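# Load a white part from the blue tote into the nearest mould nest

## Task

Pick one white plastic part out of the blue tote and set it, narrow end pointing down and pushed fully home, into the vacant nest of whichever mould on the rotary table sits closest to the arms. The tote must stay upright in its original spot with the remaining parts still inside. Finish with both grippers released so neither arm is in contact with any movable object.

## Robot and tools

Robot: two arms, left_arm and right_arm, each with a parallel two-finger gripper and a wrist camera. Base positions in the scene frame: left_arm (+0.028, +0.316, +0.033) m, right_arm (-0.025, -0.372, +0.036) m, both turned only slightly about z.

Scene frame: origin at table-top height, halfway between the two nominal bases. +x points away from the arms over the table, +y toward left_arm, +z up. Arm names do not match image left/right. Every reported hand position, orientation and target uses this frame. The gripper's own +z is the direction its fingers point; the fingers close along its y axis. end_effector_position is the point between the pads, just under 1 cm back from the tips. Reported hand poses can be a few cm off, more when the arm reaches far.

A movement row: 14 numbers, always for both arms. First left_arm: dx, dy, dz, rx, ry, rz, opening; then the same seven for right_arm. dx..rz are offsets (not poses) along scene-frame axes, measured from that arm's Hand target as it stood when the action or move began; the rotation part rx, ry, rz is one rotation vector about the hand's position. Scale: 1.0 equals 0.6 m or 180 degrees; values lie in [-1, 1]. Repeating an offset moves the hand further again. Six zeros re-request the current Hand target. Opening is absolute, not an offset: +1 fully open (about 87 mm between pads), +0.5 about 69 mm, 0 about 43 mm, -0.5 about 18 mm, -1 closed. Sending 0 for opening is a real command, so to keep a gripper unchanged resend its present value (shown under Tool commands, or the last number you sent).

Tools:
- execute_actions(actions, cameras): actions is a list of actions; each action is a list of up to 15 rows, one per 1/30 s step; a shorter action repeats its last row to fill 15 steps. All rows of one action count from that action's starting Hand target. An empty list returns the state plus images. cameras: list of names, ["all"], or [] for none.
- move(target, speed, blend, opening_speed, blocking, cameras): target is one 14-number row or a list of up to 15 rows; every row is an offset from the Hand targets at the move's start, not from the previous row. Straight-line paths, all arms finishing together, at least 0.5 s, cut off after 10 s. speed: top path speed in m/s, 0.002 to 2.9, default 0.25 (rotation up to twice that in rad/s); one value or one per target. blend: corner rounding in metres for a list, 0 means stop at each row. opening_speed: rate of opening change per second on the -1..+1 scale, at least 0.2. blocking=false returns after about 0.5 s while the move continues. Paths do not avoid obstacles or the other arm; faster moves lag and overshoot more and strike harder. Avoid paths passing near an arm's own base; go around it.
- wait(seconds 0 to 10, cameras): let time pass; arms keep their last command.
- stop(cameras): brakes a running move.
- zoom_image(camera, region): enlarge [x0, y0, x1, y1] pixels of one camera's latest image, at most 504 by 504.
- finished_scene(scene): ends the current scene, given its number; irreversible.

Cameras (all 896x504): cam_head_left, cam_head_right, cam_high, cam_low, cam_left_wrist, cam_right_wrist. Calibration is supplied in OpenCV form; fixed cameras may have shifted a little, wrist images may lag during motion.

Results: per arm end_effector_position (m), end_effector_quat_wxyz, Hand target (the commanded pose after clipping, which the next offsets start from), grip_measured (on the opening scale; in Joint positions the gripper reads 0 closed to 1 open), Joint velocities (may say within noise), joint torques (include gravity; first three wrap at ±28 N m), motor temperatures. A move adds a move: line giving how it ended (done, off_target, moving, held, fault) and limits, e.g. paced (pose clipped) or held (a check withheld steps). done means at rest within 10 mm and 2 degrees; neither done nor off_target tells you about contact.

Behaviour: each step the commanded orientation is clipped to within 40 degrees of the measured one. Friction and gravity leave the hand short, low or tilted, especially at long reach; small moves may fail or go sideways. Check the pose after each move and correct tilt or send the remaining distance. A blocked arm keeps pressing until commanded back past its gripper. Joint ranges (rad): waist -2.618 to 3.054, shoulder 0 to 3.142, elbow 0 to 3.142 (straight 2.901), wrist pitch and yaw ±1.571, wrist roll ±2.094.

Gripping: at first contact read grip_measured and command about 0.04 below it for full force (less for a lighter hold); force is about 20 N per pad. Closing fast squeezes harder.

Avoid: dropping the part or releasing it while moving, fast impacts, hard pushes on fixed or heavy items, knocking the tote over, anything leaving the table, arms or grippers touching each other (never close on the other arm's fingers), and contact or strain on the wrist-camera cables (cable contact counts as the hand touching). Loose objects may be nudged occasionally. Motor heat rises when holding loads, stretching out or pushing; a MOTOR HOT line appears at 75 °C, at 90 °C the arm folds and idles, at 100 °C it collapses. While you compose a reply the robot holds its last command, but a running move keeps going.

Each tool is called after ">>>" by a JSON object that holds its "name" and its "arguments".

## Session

>>> {"name": "execute_actions", "arguments": {"actions": []}}

Scene clock: 0.00 s.
left_arm: end_effector_position=(+0.4067, +0.3011, +0.1314) grip_measured=+1.000 end_effector_quat_wxyz=(+0.678, -0.010, +0.735, -0.005) | right_arm: end_effector_position=(+0.3486, -0.4057, +0.1202) grip_measured=+0.985 end_effector_quat_wxyz=(+0.669, +0.090, +0.736, -0.043)
Joint positions: left_arm=[-0.062 1.517 0.241 1.196 -0.082 -0.028 1] | right_arm=[0.001 1.579 0.217 1.26 0.162 0.074 0.993]
Joint velocities: within noise
Joint torques (N m): no reading
Motor temperatures (°C): left_arm=[28 30 34 28 27 29 28] | right_arm=[29 32 33 28 27 28 31]
Heat: left arm: 34 °C; right arm: 33 °C.
Hand target: left_arm +0.4085, +0.3010, +0.1357; +0.683, -0.011, +0.730, -0.005 | right_arm +0.3517, -0.4058, +0.1280; +0.679, +0.091, +0.728, -0.042
Tool commands: left_gripper/opening=+1.0 right_gripper/opening=+1.0
camera_calibration:
cam_left_wrist: T_world_to_cam=[[0.00189365, -0.999599, 0.0282366, 0.293159], [-0.81898, -0.017753, -0.573548, 0.435501], [0.573819, -0.0220391, -0.818685, 0.0193548], [0, 0, 0, 1]] pos_world=[0.345006, 0.3012, 0.257348]
cam_right_wrist: T_world_to_cam=[[-0.203582, -0.97783, -0.0490167, -0.323872], [-0.790327, 0.193682, -0.581266, 0.449323], [0.577873, -0.079596, -0.812236, 0.00913891], [0, 0, 0, 1]] pos_world=[0.283896, -0.402991, 0.252724]

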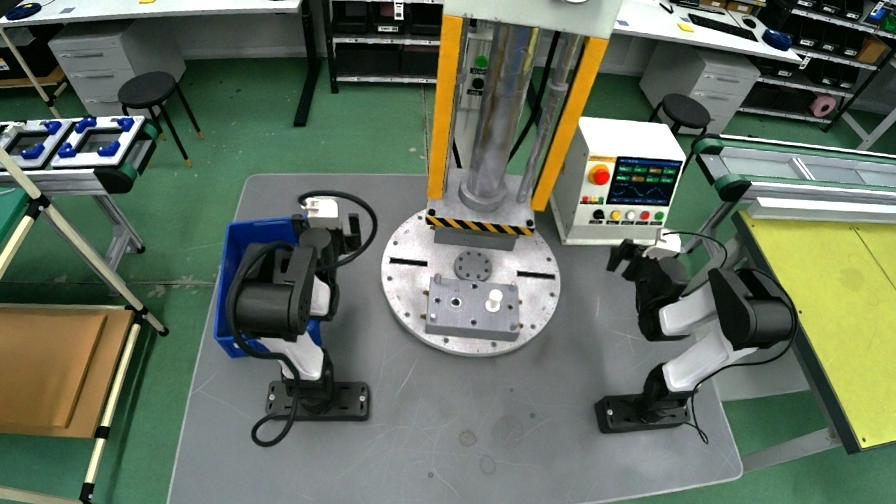

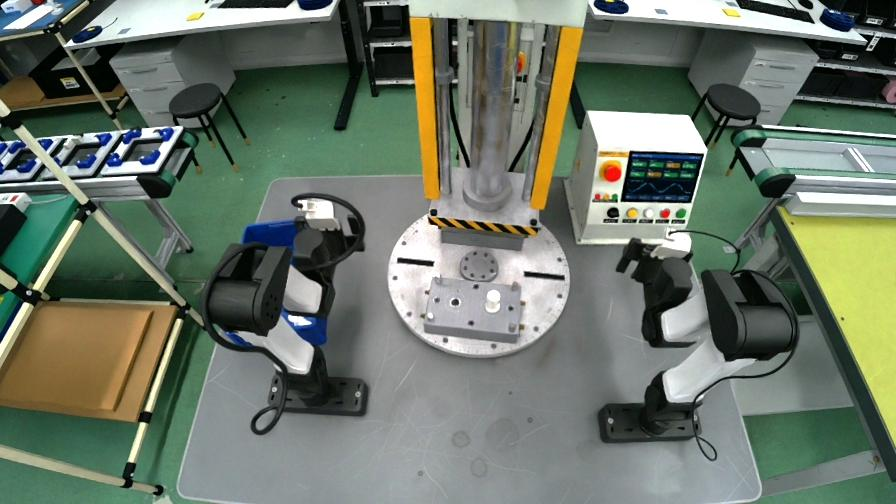

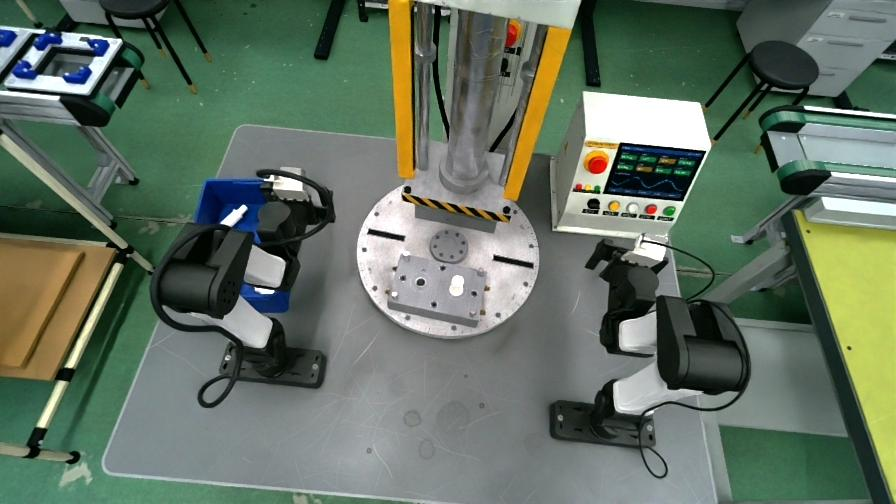

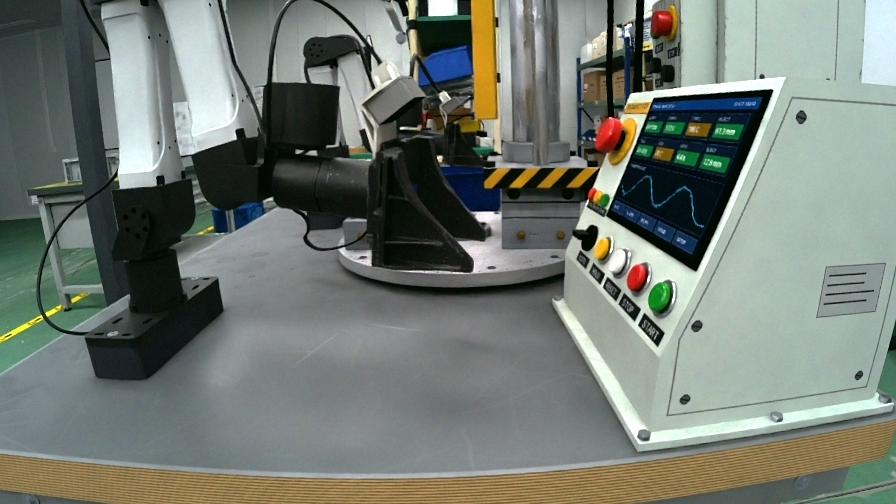

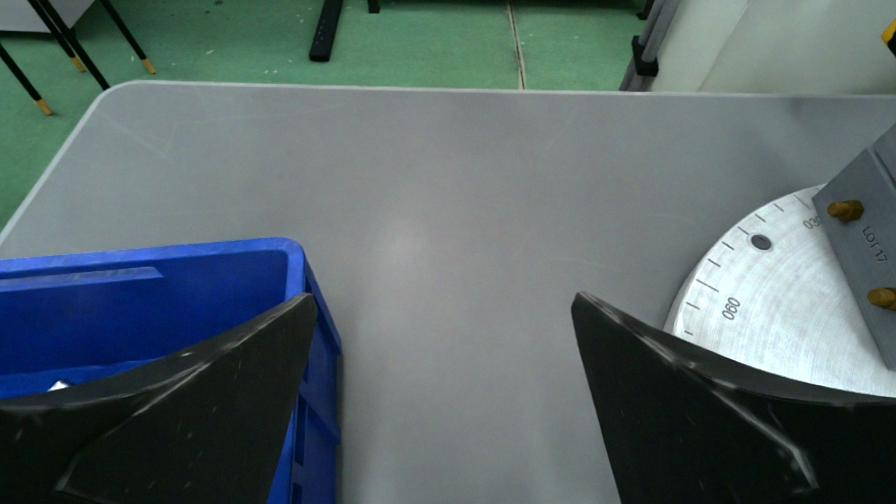

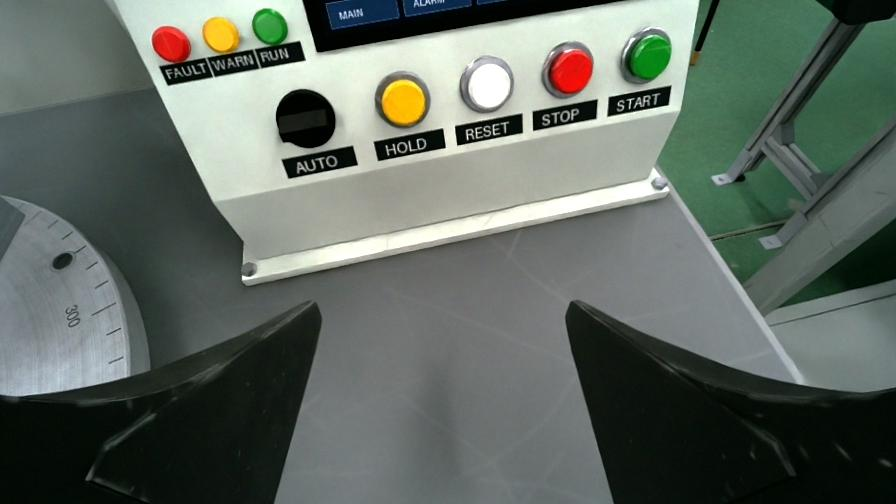

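>>> {"name": "move", "arguments": {"target": [-0.2642, -0.1683, 0.3572, -0.0339, 0.163, 0.0213, 0.0, 0, 0, 0, 0, 0, 0, 1], "cameras": ["cam_left_wrist"], "speed": 0.4}}

>>> {"name": "zoom_image", "arguments": {"camera": "cam_left_wrist", "region": [0, 30, 330, 420]}}

>>> {"name": "zoom_image", "arguments": {"camera": "cam_left_wrist", "region": [450, 200, 750, 400]}}

Scene clock: 26.27 s.
left_arm: end_effector_position=(+0.2488, +0.2002, +0.3453) grip_measured=+0.000 end_effector_quat_wxyz=(+0.475, -0.063, +0.878, -0.013) | right_arm: end_effector_position=(+0.3486, -0.4057, +0.1202) grip_measured=+0.985 end_effector_quat_wxyz=(+0.669, +0.090, +0.736, -0.043)
Joint positions: left_arm=[-0.866 1.096 1.492 -1.223 -0.729 -0.726 0.5] | right_arm=[0.001 1.579 0.217 1.26 0.162 0.074 0.993]
Joint torques (N m): left_arm=[1.37 -0.96 9.33 1.28 -0.17 -0.11] | right_arm=[-0.35 -4.4 4.63 2.26 0.09 0.02]
Motor temperatures (°C): left_arm=[28 31 36 32 27 29 28] | right_arm=[29 33 35 33 27 28 31]
Heat: left arm: 36 °C; right arm: 35 °C.
Hand target: left_arm +0.2500, +0.2000, +0.3501; +0.474, -0.072, +0.877, -0.018 | right_arm +0.3517, -0.4058, +0.1280; +0.679, +0.091, +0.728, -0.042
Off the commanded pose: left_arm 0.005 m, 1 deg | right_arm 0.008 m, 1 deg.
move: done
camera_calibration:
cam_left_wrist: T_world_to_cam=[[0.0948322, -0.991237, 0.0919601, 0.139759], [-0.988783, -0.104498, -0.106713, 0.325571], [0.115388, -0.0808088, -0.990028, 0.467832], [0, 0, 0, 1]] pos_world=[0.254683, 0.210361, 0.485057]
Images, in order (width x height): cam_left_wrist 896x504.

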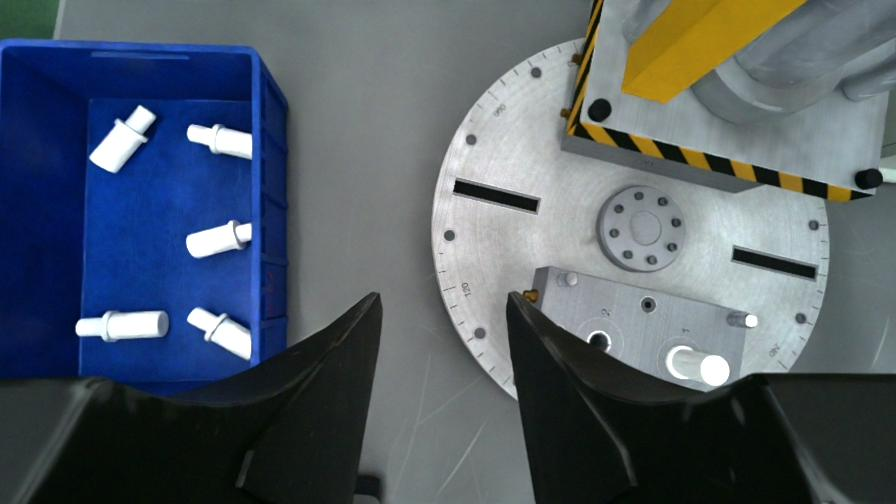

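Scaled by 1.292 from the camera's 896x504 image, which has a finer 1280x720 frame.

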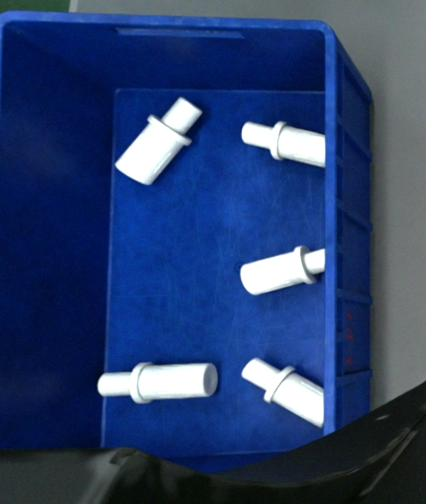

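Scaled by 1.680 from the camera's 896x504 image, which has a finer 1280x720 frame.

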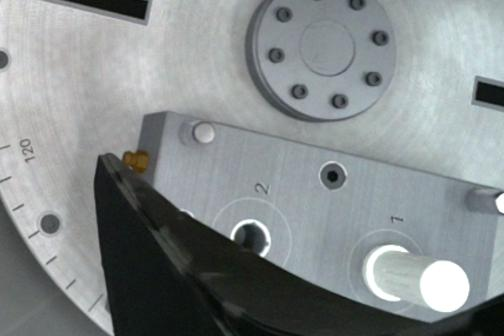

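>>> {"name": "move", "arguments": {"target": [0.0967, 0.2887, -0.34, -0.1829, 0.1481, 0.5596, 0.2, 0, 0, 0, 0, 0, 0, 1], "cameras": ["cam_left_wrist"], "speed": 0.5}}

Scene clock: 105.57 s.
left_arm: end_effector_position=(+0.3045, +0.3719, +0.1441) grip_measured=+0.200 end_effector_quat_wxyz=(-0.099, +0.815, -0.552, -0.145) | right_arm: end_effector_position=(+0.3486, -0.4057, +0.1202) grip_measured=+0.985 end_effector_quat_wxyz=(+0.669, +0.090, +0.736, -0.043)
Joint positions: left_arm=[0.137 1.655 1.366 -1.375 -0.341 -1.843 0.6] | right_arm=[0.001 1.579 0.217 1.26 0.162 0.074 0.993]
Joint torques (N m): left_arm=[1.16 -4.78 9.26 -0.1 -0.15 -0.1] | right_arm=[-0.25 -4.34 4.59 2.23 0.07 0.01]
Motor temperatures (°C): left_arm=[28 30 42 32 27 29 28] | right_arm=[29 34 37 37 27 28 31]
Heat: left arm: 42 °C; right arm: 37 °C.
Hand target: left_arm +0.3080, +0.3732, +0.1460; -0.096, +0.821, -0.544, -0.145 | right_arm +0.3517, -0.4058, +0.1280; +0.679, +0.091, +0.728, -0.042
Off the commanded pose: left_arm 0.004 m, 1 deg | right_arm 0.008 m, 1 deg.
move: done
camera_calibration:
cam_left_wrist: T_world_to_cam=[[0.926983, 0.37498, 0.00966322, -0.426472], [0.319579, -0.802991, 0.503066, 0.150603], [0.196399, -0.463245, -0.864194, 0.375524], [0, 0, 0, 1]] pos_world=[0.27345, 0.454811, 0.252883]
Images, in order (width x height): cam_left_wrist 896x504.

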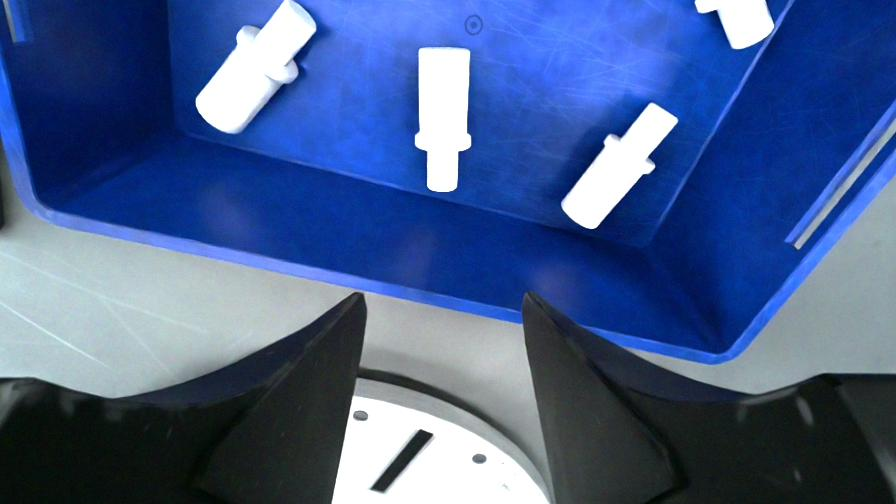

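>>> {"name": "move", "arguments": {"target": [[-0.0258, 0.0505, -0.159, 0, 0, 0, 0.2, 0, 0, 0, 0, 0, 0, 1], [-0.0358, 0.0708, -0.2247, 0, 0, 0, 0.2, 0, 0, 0, 0, 0, 0, 1], [-0.0358, 0.0708, -0.2247, 0, 0, 0, -0.5, 0, 0, 0, 0, 0, 0, 1]], "cameras": ["cam_left_wrist"], "speed": [0.25, 0.1, 0.1], "blend": [0.01, 0, 0], "opening_speed": 0.8}}

Scene clock: 119.80 s.
left_arm: end_effector_position=(+0.2911, +0.4135, +0.0177) grip_measured=-0.345 end_effector_quat_wxyz=(-0.101, +0.822, -0.544, -0.137) | right_arm: end_effector_position=(+0.3486, -0.4057, +0.1202) grip_measured=+0.985 end_effector_quat_wxyz=(+0.669, +0.090, +0.736, -0.043)
Joint positions: left_arm=[0.296 1.753 0.949 -0.79 -0.341 -1.693 0.328] | right_arm=[0.001 1.579 0.217 1.26 0.162 0.074 0.993]
Joint torques (N m): left_arm=[1.31 -4.79 5.22 0.3 -0.25 0.07] | right_arm=[-0.27 -4.44 4.49 2.24 0.06 0.01]
Heat: left arm: 41 °C; right arm: 38 °C.
Hand target: left_arm +0.2866, +0.4156, +0.0113; -0.096, +0.821, -0.544, -0.145 | right_arm +0.3517, -0.4058, +0.1280; +0.679, +0.091, +0.728, -0.042
Off the commanded pose: left_arm 0.008 m, 1 deg | right_arm 0.008 m, 1 deg.
move: done
camera_calibration:
cam_left_wrist: T_world_to_cam=[[0.91982, 0.3914, 0.0271404, -0.433405], [0.323162, -0.795049, 0.513288, 0.247338], [0.222479, -0.463362, -0.857787, 0.280611], [0, 0, 0, 1]] pos_world=[0.256294, 0.496304, 0.125512]
Images, in order (width x height): cam_left_wrist 896x504.

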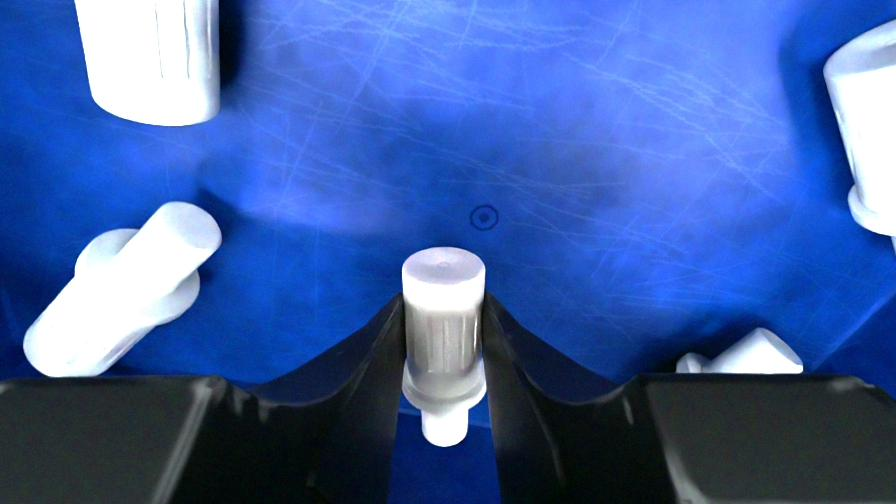

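>>> {"name": "move", "arguments": {"target": [[0, 0, 0.25, 0, 0, 0, -0.5, 0, 0, 0, 0, 0, 0, 1], [-0.111, -0.4093, 0.2812, 0, 0, -0.5, -0.5, 0, 0, 0, 0, 0, 0, 1], [-0.386, -0.776, 0.0812, 0, 0, -1.0, -0.5, 0, 0, 0, 0, 0, 0, 1], [-0.386, -0.776, -0.0038, 0, 0, -1.0, -0.5, 0, 0, 0, 0, 0, 0, 1]], "cameras": ["cam_left_wrist", "cam_high"], "speed": [0.25, 0.5, 0.5, 0.1], "blend": [0.04, 0.05, 0, 0]}}

Scene clock: 163.33 s.
left_arm: end_effector_position=(+0.0568, -0.0500, +0.0162) grip_measured=-0.345 end_effector_quat_wxyz=(+0.149, +0.538, +0.824, -0.096) | right_arm: end_effector_position=(+0.3486, -0.4057, +0.1202) grip_measured=+0.985 end_effector_quat_wxyz=(+0.669, +0.090, +0.736, -0.043)
Joint positions: left_arm=[-1.501 1.904 1.12 -0.452 -0.124 -0.336 0.328] | right_arm=[0.001 1.579 0.217 1.26 0.162 0.074 0.993]
Joint torques (N m): left_arm=[0.55 -6.53 6.27 1.14 0.1 0.11] | right_arm=[-0.27 -4.51 4.55 2.22 0.08 0]
Heat: left arm: 40 °C; right arm: 39 °C.
Hand target: left_arm +0.0551, -0.0499, +0.0088; +0.145, +0.544, +0.821, -0.096 | right_arm +0.3517, -0.4058, +0.1280; +0.679, +0.091, +0.728, -0.042
Off the commanded pose: left_arm 0.007 m, 1 deg | right_arm 0.008 m, 1 deg.
move: done
camera_calibration:
cam_left_wrist: T_world_to_cam=[[-0.913849, -0.405981, 0.00768714, 0.0281583], [-0.348041, 0.792898, 0.50018, 0.0730818], [-0.209159, 0.454413, -0.865888, 0.187145], [0, 0, 0, 1]] pos_world=[0.090311, -0.131556, 0.125276]
Images, in order (width x height): cam_high 896x504, cam_left_wrist 896x504.

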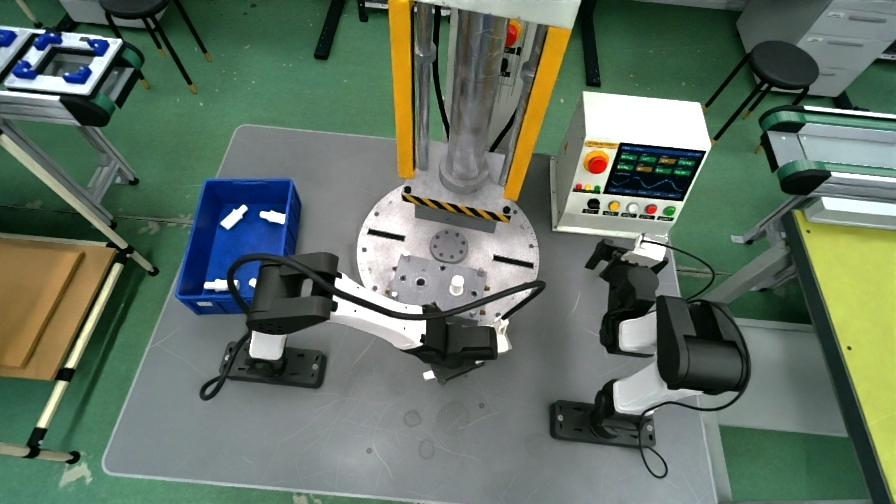

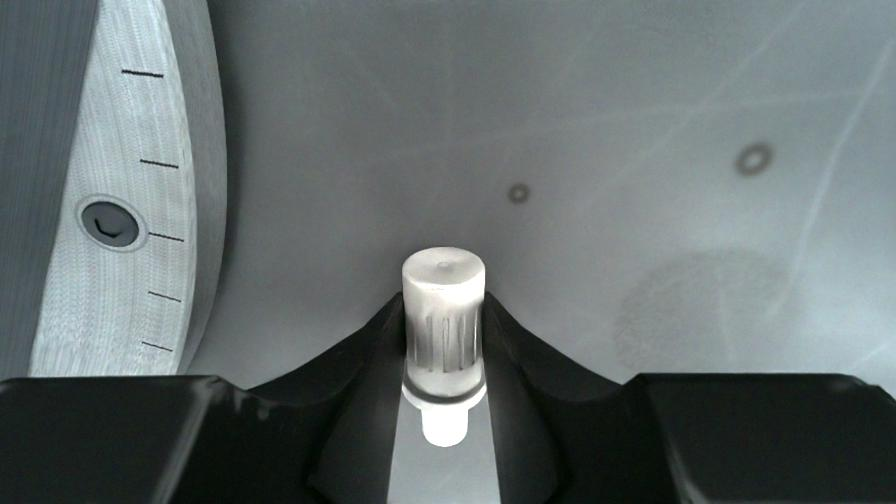

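>>> {"name": "move", "arguments": {"target": [[0, 0, 0, 0, 0, 0, -0.15, 0, 0, 0, 0, 0, 0, 1], [0.0038, -0.0092, 0, 0.1432, 0.0608, 0, -0.15, 0, 0, 0, 0, 0, 0, 1], [0.0038, -0.0092, 0, 0.1432, 0.0608, 0, -0.5, 0, 0, 0, 0, 0, 0, 1]], "cameras": ["cam_left_wrist"], "speed": [0.1, 0.2, 0.1], "opening_speed": 0.8}}

Scene clock: 193.50 s.
left_arm: end_effector_position=(+0.0559, -0.0532, +0.0138) grip_measured=-0.344 end_effector_quat_wxyz=(-0.049, +0.551, +0.832, +0.038) | right_arm: end_effector_position=(+0.3486, -0.4057, +0.1202) grip_measured=+0.985 end_effector_quat_wxyz=(+0.669, +0.090, +0.736, -0.043)
Joint positions: left_arm=[-1.438 2.329 1.759 -1.123 0.026 -0.28 0.328] | right_arm=[0.001 1.579 0.217 1.26 0.162 0.074 0.993]
Joint torques (N m): left_arm=[1.28 -8.34 9.06 0 0.23 0.11] | right_arm=[-0.24 -4.37 4.57 2.26 0.09 0.02]
Heat: left arm: 39 °C; right arm: 40 °C.
Hand target: left_arm +0.0573, -0.0555, +0.0089; -0.058, +0.551, +0.832, +0.038 | right_arm +0.3517, -0.4058, +0.1280; +0.679, +0.091, +0.728, -0.042
Off the commanded pose: left_arm 0.006 m, 1 deg | right_arm 0.008 m, 1 deg.
move: done
camera_calibration:
cam_left_wrist: T_world_to_cam=[[-0.917496, -0.397741, -0.00153936, 0.0268293], [-0.214527, 0.491597, 0.843985, 0.0482436], [-0.334931, 0.774684, -0.536364, 0.205937], [0, 0, 0, 1]] pos_world=[0.10394, -0.172581, 0.0697815]
Images, in order (width x height): cam_left_wrist 896x504.

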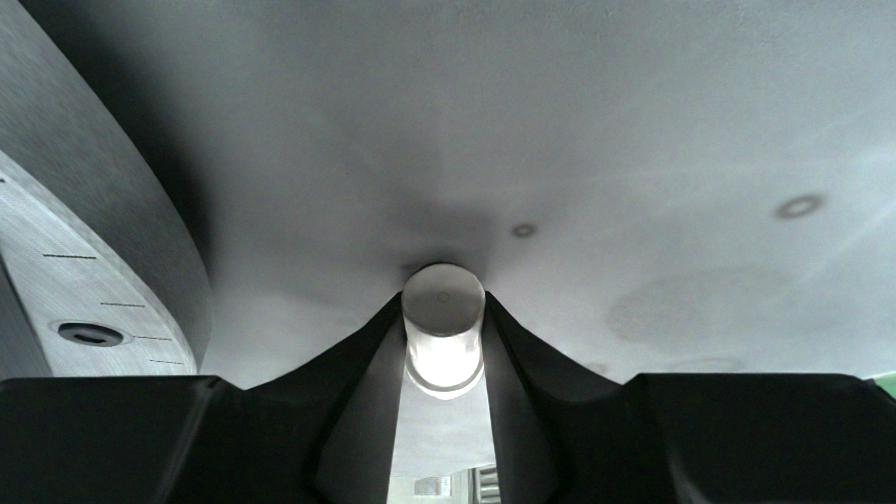

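>>> {"name": "move", "arguments": {"target": [[0.0128, 0.0, 0.2333, 0, 0, 0, -0.5, 0, 0, 0, 0, 0, 0, 1], [0.2878, 0.14, 0.3035, -0.3454, -0.4191, 0.2306, -0.5, 0, 0, 0, 0, 0, 0, 1]], "cameras": ["cam_left_wrist"], "speed": [0.25, 0.4], "blend": [0.03, 0]}}

>>> {"name": "zoom_image", "arguments": {"camera": "cam_left_wrist", "region": [350, 240, 560, 504]}}

Scene clock: 206.10 s.
left_arm: end_effector_position=(+0.2276, +0.0244, +0.1963) grip_measured=-0.344 end_effector_quat_wxyz=(+0.682, +0.079, +0.722, -0.082) | right_arm: end_effector_position=(+0.3486, -0.4057, +0.1202) grip_measured=+0.985 end_effector_quat_wxyz=(+0.669, +0.090, +0.736, -0.043)
Joint positions: left_arm=[-1.433 1.404 0.542 0.7 -1.213 -0.162 0.328] | right_arm=[0.001 1.579 0.217 1.26 0.162 0.074 0.993]
Joint torques (N m): left_arm=[1.21 -3.15 6.17 1.66 -0.14 0.04] | right_arm=[-0.38 -4.36 4.6 2.24 0.08 0.01]
Motor temperatures (°C): left_arm=[28 35 40 30 27 29 29] | right_arm=[29 35 37 40 27 28 31]
Heat: left arm: 40 °C; right arm: 40 °C.
Hand target: left_arm +0.2300, +0.0285, +0.1911; +0.684, +0.076, +0.722, -0.072 | right_arm +0.3517, -0.4058, +0.1280; +0.679, +0.091, +0.728, -0.042
Off the commanded pose: left_arm 0.007 m, 1 deg | right_arm 0.008 m, 1 deg.
move: done
camera_calibration:
cam_left_wrist: T_world_to_cam=[[-0.233069, -0.972307, 0.0172501, 0.0699937], [-0.785769, 0.177845, -0.5924, 0.312539], [0.572927, -0.151625, -0.805459, 0.169968], [0, 0, 0, 1]] pos_world=[0.164518, 0.0382433, 0.320843]
Images, in order (width x height): cam_left_wrist 896x504.

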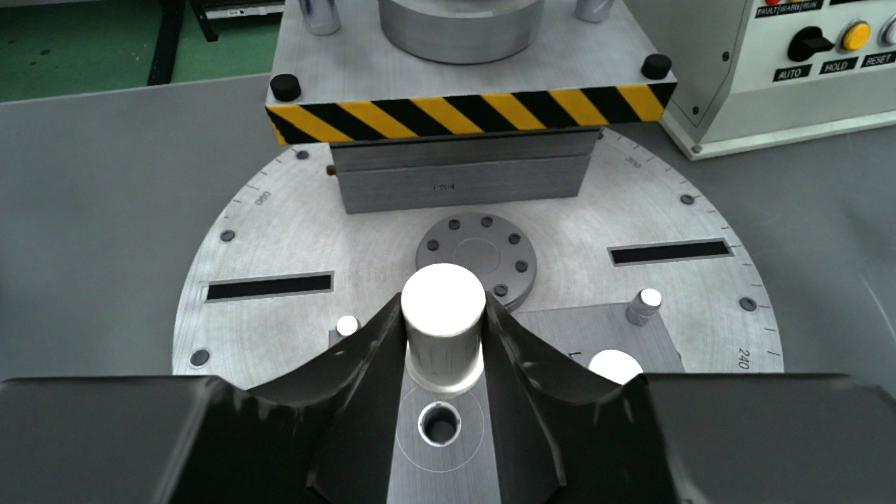

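Scaled by 1.909 from the camera's 896x504 image, which has a finer 1280x720 frame.

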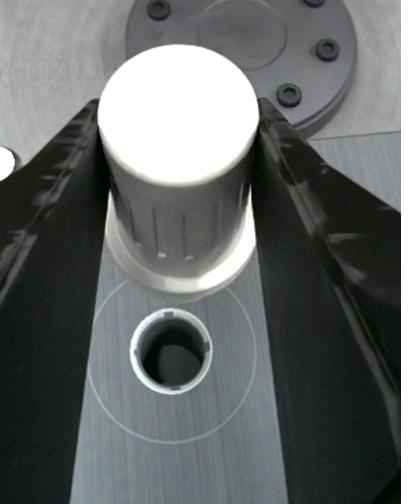

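>>> {"name": "move", "arguments": {"target": [-0.0042, 0.0023, -0.0755, 0.0033, -0.0008, 0, -0.5, 0, 0, 0, 0, 0, 0, 1], "cameras": ["cam_left_wrist"], "speed": 0.12}}

>>> {"name": "zoom_image", "arguments": {"camera": "cam_left_wrist", "region": [350, 240, 560, 504]}}

Scene clock: 223.87 s.
left_arm: end_effector_position=(+0.2280, +0.0273, +0.1497) grip_measured=-0.344 end_effector_quat_wxyz=(+0.682, +0.081, +0.723, -0.073) | right_arm: end_effector_position=(+0.3486, -0.4057, +0.1202) grip_measured=+0.985 end_effector_quat_wxyz=(+0.669, +0.090, +0.736, -0.043)
Joint positions: left_arm=[-1.433 1.578 0.449 0.956 -1.223 -0.157 0.328] | right_arm=[0.001 1.579 0.217 1.26 0.162 0.074 0.993]
Joint torques (N m): left_arm=[0.44 -3.59 5.07 1.72 -0.14 0.03] | right_arm=[-0.34 -4.36 4.59 2.23 0.08 0.04]
Heat: left arm: 39 °C; right arm: 41 °C.
Hand target: left_arm +0.2275, +0.0299, +0.1457; +0.684, +0.080, +0.722, -0.068 | right_arm +0.3517, -0.4058, +0.1280; +0.679, +0.091, +0.728, -0.042
Off the commanded pose: left_arm 0.005 m, 1 deg | right_arm 0.008 m, 1 deg.
move: done
camera_calibration:
cam_left_wrist: T_world_to_cam=[[-0.223472, -0.974709, 0.00139113, 0.0739821], [-0.786804, 0.179548, -0.59051, 0.284608], [0.575326, -0.133057, -0.807029, 0.131802], [0, 0, 0, 1]] pos_world=[0.164635, 0.0385475, 0.274329]
Images, in order (width x height): cam_left_wrist 896x504.

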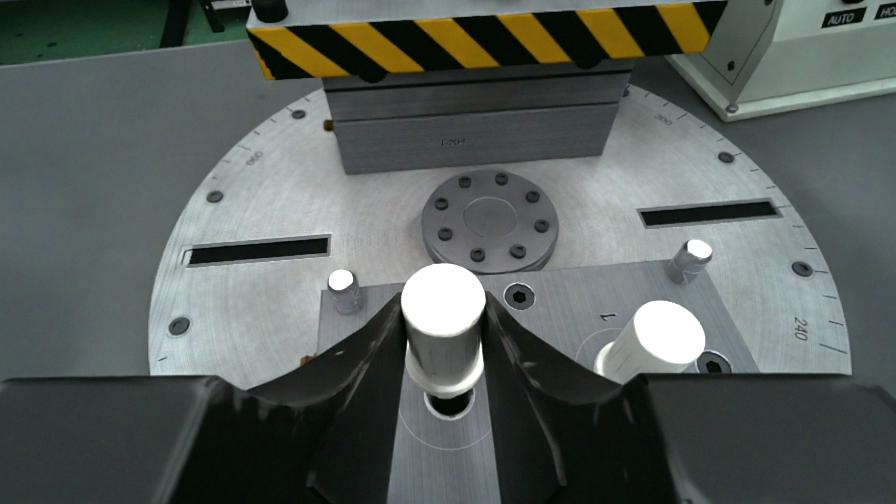

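Scaled by 1.909 from the camera's 896x504 image, which has a finer 1280x720 frame.

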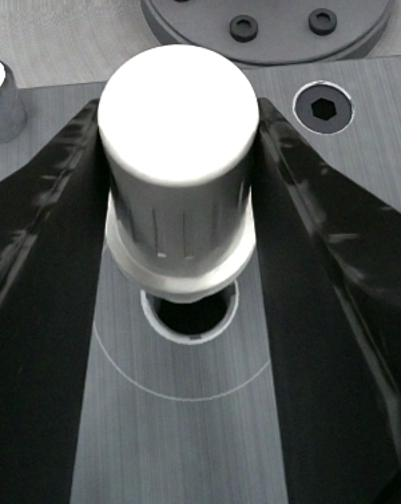

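>>> {"name": "move", "arguments": {"target": [[-0.0417, -0.025, 0.0667, 0, 0, 0, -0.5, 0, 0, 0, 0, 0, 0, 1], [-0.0004, -0.0004, 0.0, 0, 0, 0, -0.5, 0, 0, 0, 0, 0, 0, 1]], "cameras": ["cam_left_wrist"], "speed": [0.15, 0.12]}}

>>> {"name": "zoom_image", "arguments": {"camera": "cam_left_wrist", "region": [350, 240, 560, 504]}}

Scene clock: 248.17 s.
left_arm: end_effector_position=(+0.2261, +0.0294, +0.1504) grip_measured=-0.344 end_effector_quat_wxyz=(+0.684, +0.076, +0.722, -0.067) | right_arm: end_effector_position=(+0.3486, -0.4057, +0.1202) grip_measured=+0.985 end_effector_quat_wxyz=(+0.669, +0.090, +0.736, -0.043)
Joint positions: left_arm=[-1.444 1.579 0.45 0.956 -1.25 -0.157 0.328] | right_arm=[0.001 1.579 0.217 1.26 0.162 0.074 0.993]
Joint velocities: left_arm=[-0.012 -0.002 -0.012 0.037 -0.007 -0.154 -0.004] | right_arm=[within noise]
Joint torques (N m): left_arm=[1.22 -3.52 5.04 1.68 0.12 0.04] | right_arm=[-0.29 -4.48 4.6 2.26 0.08 0.01]
Heat: left arm: 39 °C; right arm: 41 °C.
Hand target: left_arm +0.2273, +0.0296, +0.1457; +0.684, +0.080, +0.722, -0.068 | right_arm +0.3517, -0.4058, +0.1280; +0.679, +0.091, +0.728, -0.042
Off the commanded pose: left_arm 0.005 m, 0 deg | right_arm 0.008 m, 1 deg.
move: done
camera_calibration:
cam_left_wrist: T_world_to_cam=[[-0.207835, -0.978164, -0.000156905, 0.0724783], [-0.786917, 0.167295, -0.593948, 0.284153], [0.581005, -0.12332, -0.804503, 0.131837], [0, 0, 0, 1]] pos_world=[0.16207, 0.0396163, 0.274847]
Images, in order (width x height): cam_left_wrist 896x504.

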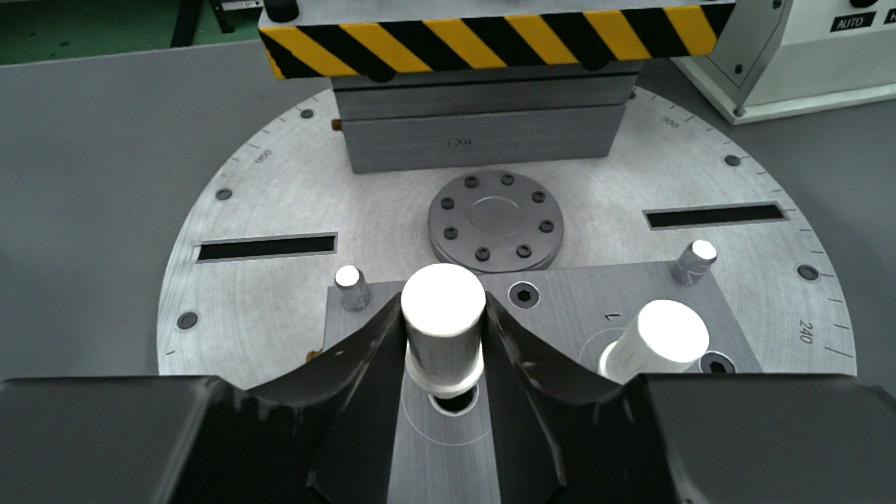

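Scaled by 1.909 from the camera's 896x504 image, which has a finer 1280x720 frame.

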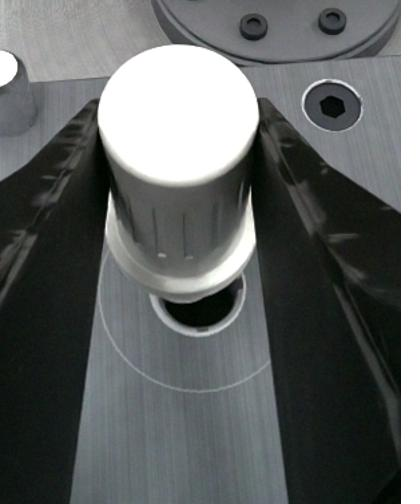

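>>> {"name": "move", "arguments": {"target": [-0.0017, -0.01, -0.0165, 0, 0, 0, -0.5, 0, 0, 0, 0, 0, 0, 1], "cameras": ["cam_left_wrist"], "speed": 0.08}}

>>> {"name": "zoom_image", "arguments": {"camera": "cam_left_wrist", "region": [350, 240, 560, 504]}}

Scene clock: 268.90 s.
left_arm: end_effector_position=(+0.2266, +0.0259, +0.1380) grip_measured=-0.344 end_effector_quat_wxyz=(+0.684, +0.080, +0.723, -0.063) | right_arm: end_effector_position=(+0.3486, -0.4057, +0.1202) grip_measured=+0.985 end_effector_quat_wxyz=(+0.669, +0.090, +0.736, -0.043)
Joint positions: left_arm=[-1.444 1.647 0.45 1.013 -1.25 -0.156 0.328] | right_arm=[0.001 1.579 0.217 1.26 0.162 0.074 0.993]
Joint torques (N m): left_arm=[0.66 -3.78 5.52 1.71 0.05 0.01] | right_arm=[-0.38 -4.33 4.46 2.25 0.05 0.02]
Motor temperatures (°C): left_arm=[28 32 39 35 27 29 29] | right_arm=[29 35 37 42 27 28 31]
Heat: left arm: 39 °C; right arm: 42 °C.
Hand target: left_arm +0.2262, +0.0236, +0.1359; +0.684, +0.080, +0.722, -0.068 | right_arm +0.3517, -0.4058, +0.1280; +0.679, +0.091, +0.728, -0.042
Off the commanded pose: left_arm 0.003 m, 1 deg | right_arm 0.008 m, 1 deg.
move: done
camera_calibration:
cam_left_wrist: T_world_to_cam=[[-0.207912, -0.978085, -0.0110329, 0.0705983], [-0.787416, 0.174051, -0.59134, 0.277279], [0.580301, -0.114259, -0.806347, 0.121395], [0, 0, 0, 1]] pos_world=[0.162567, 0.0346608, 0.262631]
Images, in order (width x height): cam_left_wrist 896x504.

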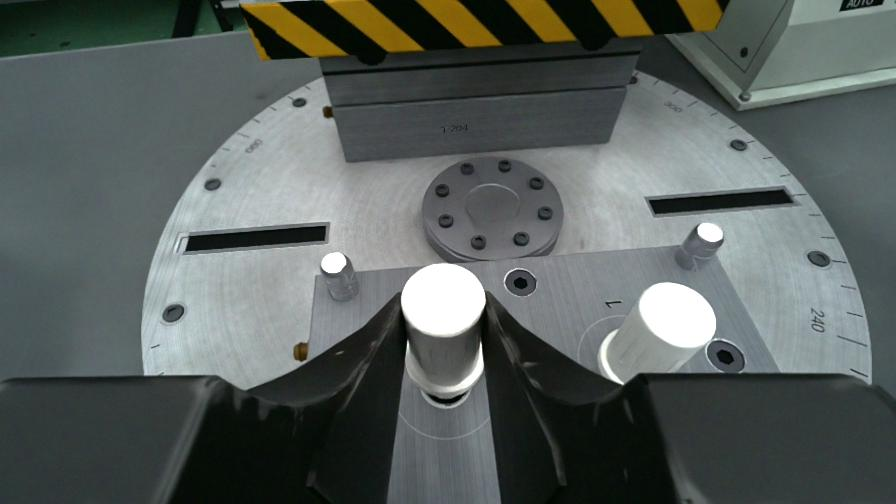

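Scaled by 1.909 from the camera's 896x504 image, which has a finer 1280x720 frame.

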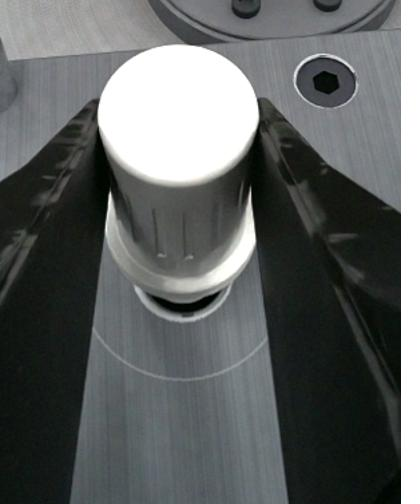

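>>> {"name": "move", "arguments": {"target": [-0.005, 0, -0.02, 0, 0, 0, -0.5, 0, 0, 0, 0, 0, 0, 1], "cameras": ["cam_left_wrist"], "speed": 0.05}}

>>> {"name": "zoom_image", "arguments": {"camera": "cam_left_wrist", "region": [350, 240, 560, 504]}}

Scene clock: 284.77 s.
left_arm: end_effector_position=(+0.2264, +0.0267, +0.1364) grip_measured=-0.344 end_effector_quat_wxyz=(+0.690, +0.060, +0.719, -0.062) | right_arm: end_effector_position=(+0.3486, -0.4057, +0.1202) grip_measured=+0.985 end_effector_quat_wxyz=(+0.669, +0.090, +0.736, -0.043)
Joint positions: left_arm=[-1.451 1.69 0.45 1.092 -1.288 -0.147 0.328] | right_arm=[0.001 1.579 0.217 1.26 0.162 0.074 0.993]
Joint torques (N m): left_arm=[0.31 -3.02 3.77 1.49 0.35 -0.16] | right_arm=[-0.35 -4.37 4.57 2.23 0.05 -0.01]
Heat: left arm: 39 °C; right arm: 42 °C.
Hand target: left_arm +0.2233, +0.0237, +0.1238; +0.684, +0.080, +0.722, -0.068 | right_arm +0.3517, -0.4058, +0.1280; +0.679, +0.091, +0.728, -0.042
Off the commanded pose: left_arm 0.013 m, 2 deg | right_arm 0.008 m, 1 deg.
move: off_target (left_arm)
camera_calibration:
cam_left_wrist: T_world_to_cam=[[-0.178587, -0.983845, 0.0124812, 0.0616517], [-0.784929, 0.134808, -0.604742, 0.278392], [0.59329, -0.117796, -0.796323, 0.115936], [0, 0, 0, 1]] pos_world=[0.160744, 0.0367831, 0.259908]
Images, in order (width x height): cam_left_wrist 896x504.

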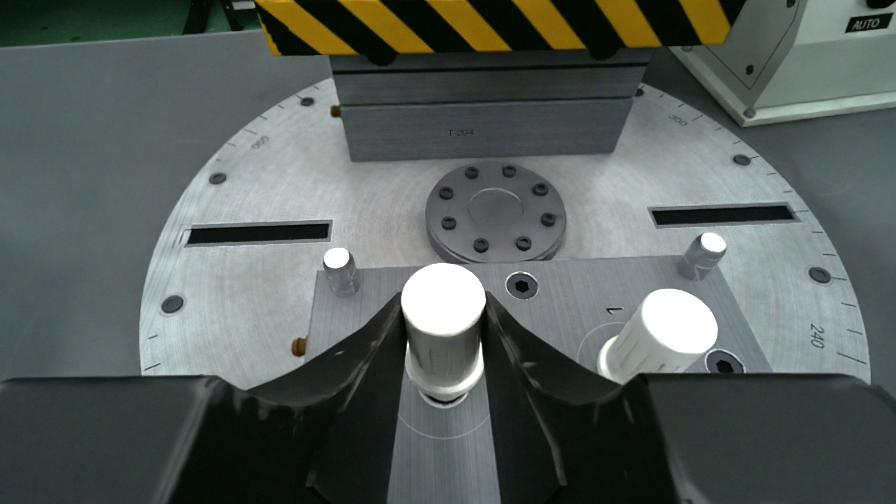

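Scaled by 1.909 from the camera's 896x504 image, which has a finer 1280x720 frame.

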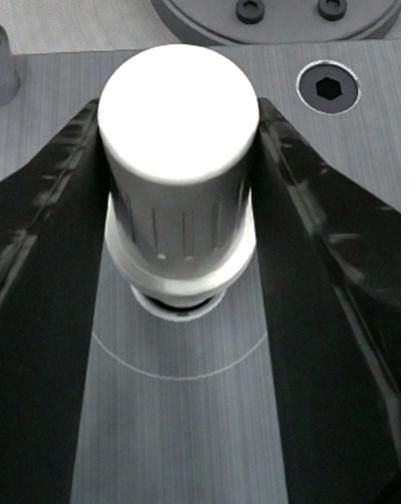

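>>> {"name": "move", "arguments": {"target": [-0.0047, 0, 0.017, 0, 0, 0, -0.5, 0, 0, 0, 0, 0, 0, 1], "cameras": ["cam_left_wrist"], "speed": 0.06}}

>>> {"name": "zoom_image", "arguments": {"camera": "cam_left_wrist", "region": [350, 240, 560, 504]}}

Scene clock: 295.93 s.
left_arm: end_effector_position=(+0.2236, +0.0255, +0.1323) grip_measured=-0.344 end_effector_quat_wxyz=(+0.686, +0.078, +0.721, -0.056) | right_arm: end_effector_position=(+0.3486, -0.4057, +0.1202) grip_measured=+0.985 end_effector_quat_wxyz=(+0.669, +0.090, +0.736, -0.043)
Joint positions: left_arm=[-1.459 1.688 0.45 1.056 -1.277 -0.147 0.328] | right_arm=[0.001 1.579 0.217 1.26 0.162 0.074 0.993]
Joint torques (N m): left_arm=[0.06 -6.41 4.88 1.31 0.1 -0.14] | right_arm=[-0.34 -4.4 4.52 2.26 0.07 0.02]
Heat: left arm: 39 °C; right arm: 42 °C.
Hand target: left_arm +0.2204, +0.0237, +0.1340; +0.684, +0.080, +0.722, -0.068 | right_arm +0.3517, -0.4058, +0.1280; +0.679, +0.091, +0.728, -0.042
Off the commanded pose: left_arm 0.004 m, 1 deg | right_arm 0.008 m, 1 deg.
move: done
camera_calibration:
cam_left_wrist: T_world_to_cam=[[-0.197156, -0.980177, -0.0195482, 0.0682929], [-0.785203, 0.169814, -0.5955, 0.271851], [0.587015, -0.102057, -0.803118, 0.116211], [0, 0, 0, 1]] pos_world=[0.158705, 0.0326351, 0.256553]
Images, in order (width x height): cam_left_wrist 896x504.

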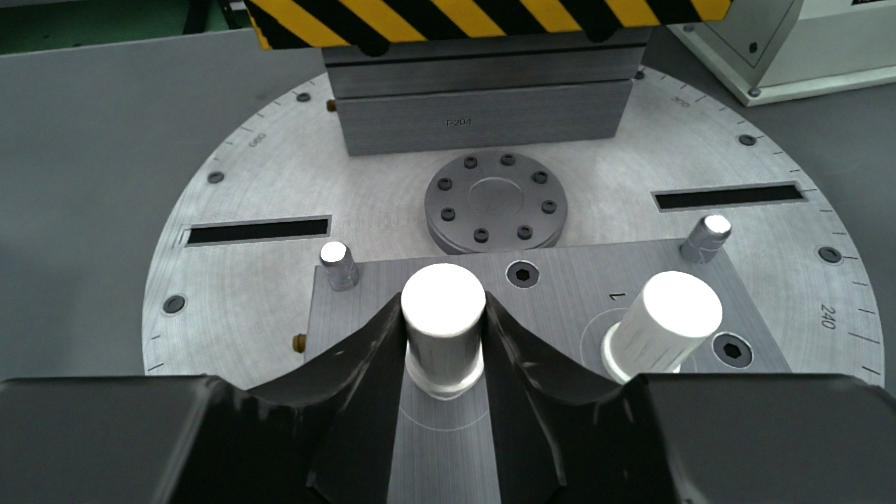

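Scaled by 1.909 from the camera's 896x504 image, which has a finer 1280x720 frame.

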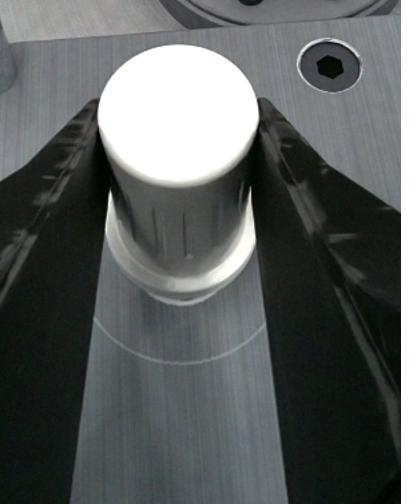

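>>> {"name": "move", "arguments": {"target": [0.0025, 0.001, -0.0375, 0, 0, 0, -0.5, 0, 0, 0, 0, 0, 0, 1], "cameras": ["cam_left_wrist", "cam_high"], "speed": 0.05}}

>>> {"name": "zoom_image", "arguments": {"camera": "cam_left_wrist", "region": [350, 240, 560, 504]}}

Scene clock: 303.23 s.
left_arm: end_effector_position=(+0.2234, +0.0252, +0.1175) grip_measured=-0.344 end_effector_quat_wxyz=(+0.685, +0.076, +0.722, -0.059) | right_arm: end_effector_position=(+0.3486, -0.4057, +0.1202) grip_measured=+0.985 end_effector_quat_wxyz=(+0.669, +0.090, +0.736, -0.043)
Joint positions: left_arm=[-1.459 1.761 0.435 1.139 -1.276 -0.161 0.328] | right_arm=[0.001 1.579 0.217 1.26 0.162 0.074 0.993]
Joint torques (N m): left_arm=[0.59 -3.88 3.66 1.69 0.15 -0.1] | right_arm=[-0.44 -4.37 4.55 2.24 0.07 0.03]
Heat: left arm: 39 °C; right arm: 42 °C.
Hand target: left_arm +0.2219, +0.0243, +0.1115; +0.684, +0.080, +0.722, -0.068 | right_arm +0.3517, -0.4058, +0.1280; +0.679, +0.091, +0.728, -0.042
Off the commanded pose: left_arm 0.006 m, 1 deg | right_arm 0.008 m, 1 deg.
move: done
camera_calibration:
cam_left_wrist: T_world_to_cam=[[-0.197592, -0.980224, -0.0108927, 0.0666727], [-0.787158, 0.165277, -0.594194, 0.263272], [0.584243, -0.108834, -0.804248, 0.105298], [0, 0, 0, 1]] pos_world=[0.158891, 0.0333013, 0.241847]
Images, in order (width x height): cam_high 896x504, cam_left_wrist 896x504.

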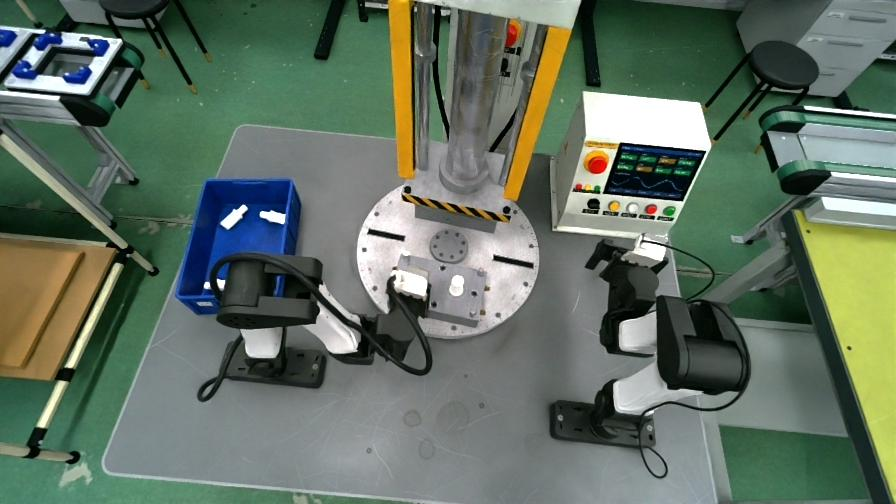

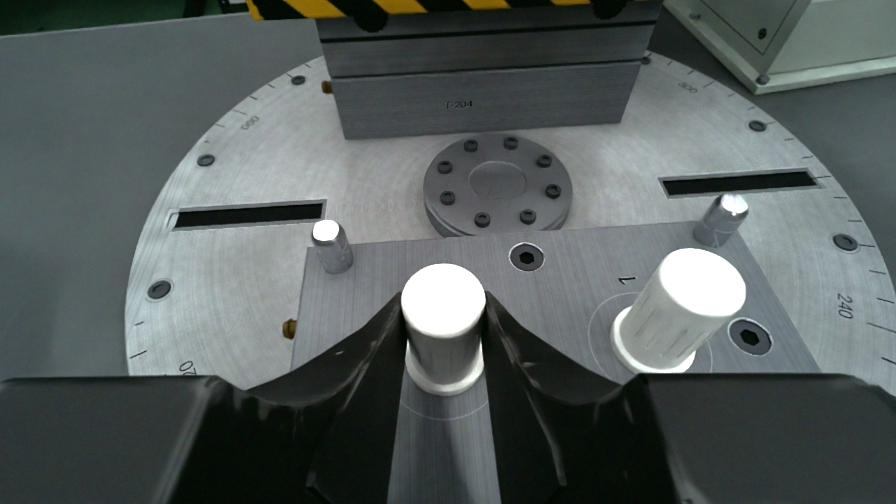

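Scaled by 1.909 from the camera's 896x504 image, which has a finer 1280x720 frame.

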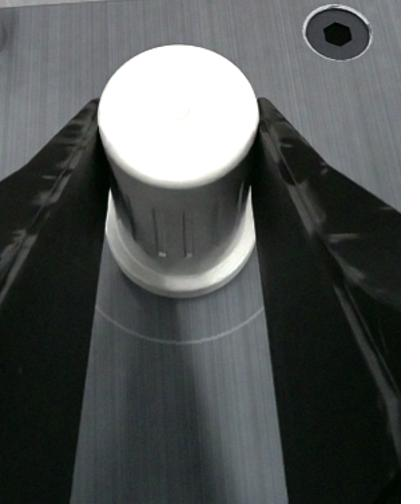

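>>> {"name": "move", "arguments": {"target": [0, 0, -0.0075, 0, 0, 0, -0.5, 0, 0, 0, 0, 0, 0, 1], "cameras": [], "speed": 0.05}}

Scene clock: 310.13 s.
left_arm: end_effector_position=(+0.2238, +0.0254, +0.1142) grip_measured=-0.344 end_effector_quat_wxyz=(+0.686, +0.072, +0.722, -0.060) | right_arm: end_effector_position=(+0.3486, -0.4057, +0.1202) grip_measured=+0.985 end_effector_quat_wxyz=(+0.669, +0.090, +0.736, -0.043)
Joint positions: left_arm=[-1.458 1.783 0.433 1.169 -1.279 -0.161 0.328] | right_arm=[0.001 1.579 0.217 1.26 0.162 0.074 0.993]
Joint torques (N m): left_arm=[0.46 -3.67 3.44 1.7 0.19 -0.1] | right_arm=[-0.31 -4.42 4.53 2.24 0.05 0.01]
Heat: left arm: 38 °C; right arm: 42 °C.
Hand target: left_arm +0.2219, +0.0243, +0.1070; +0.684, +0.080, +0.722, -0.068 | right_arm +0.3517, -0.4058, +0.1280; +0.679, +0.091, +0.728, -0.042
Off the commanded pose: left_arm 0.008 m, 1 deg | right_arm 0.008 m, 1 deg.
move: done
No camera images: "cameras" was empty.


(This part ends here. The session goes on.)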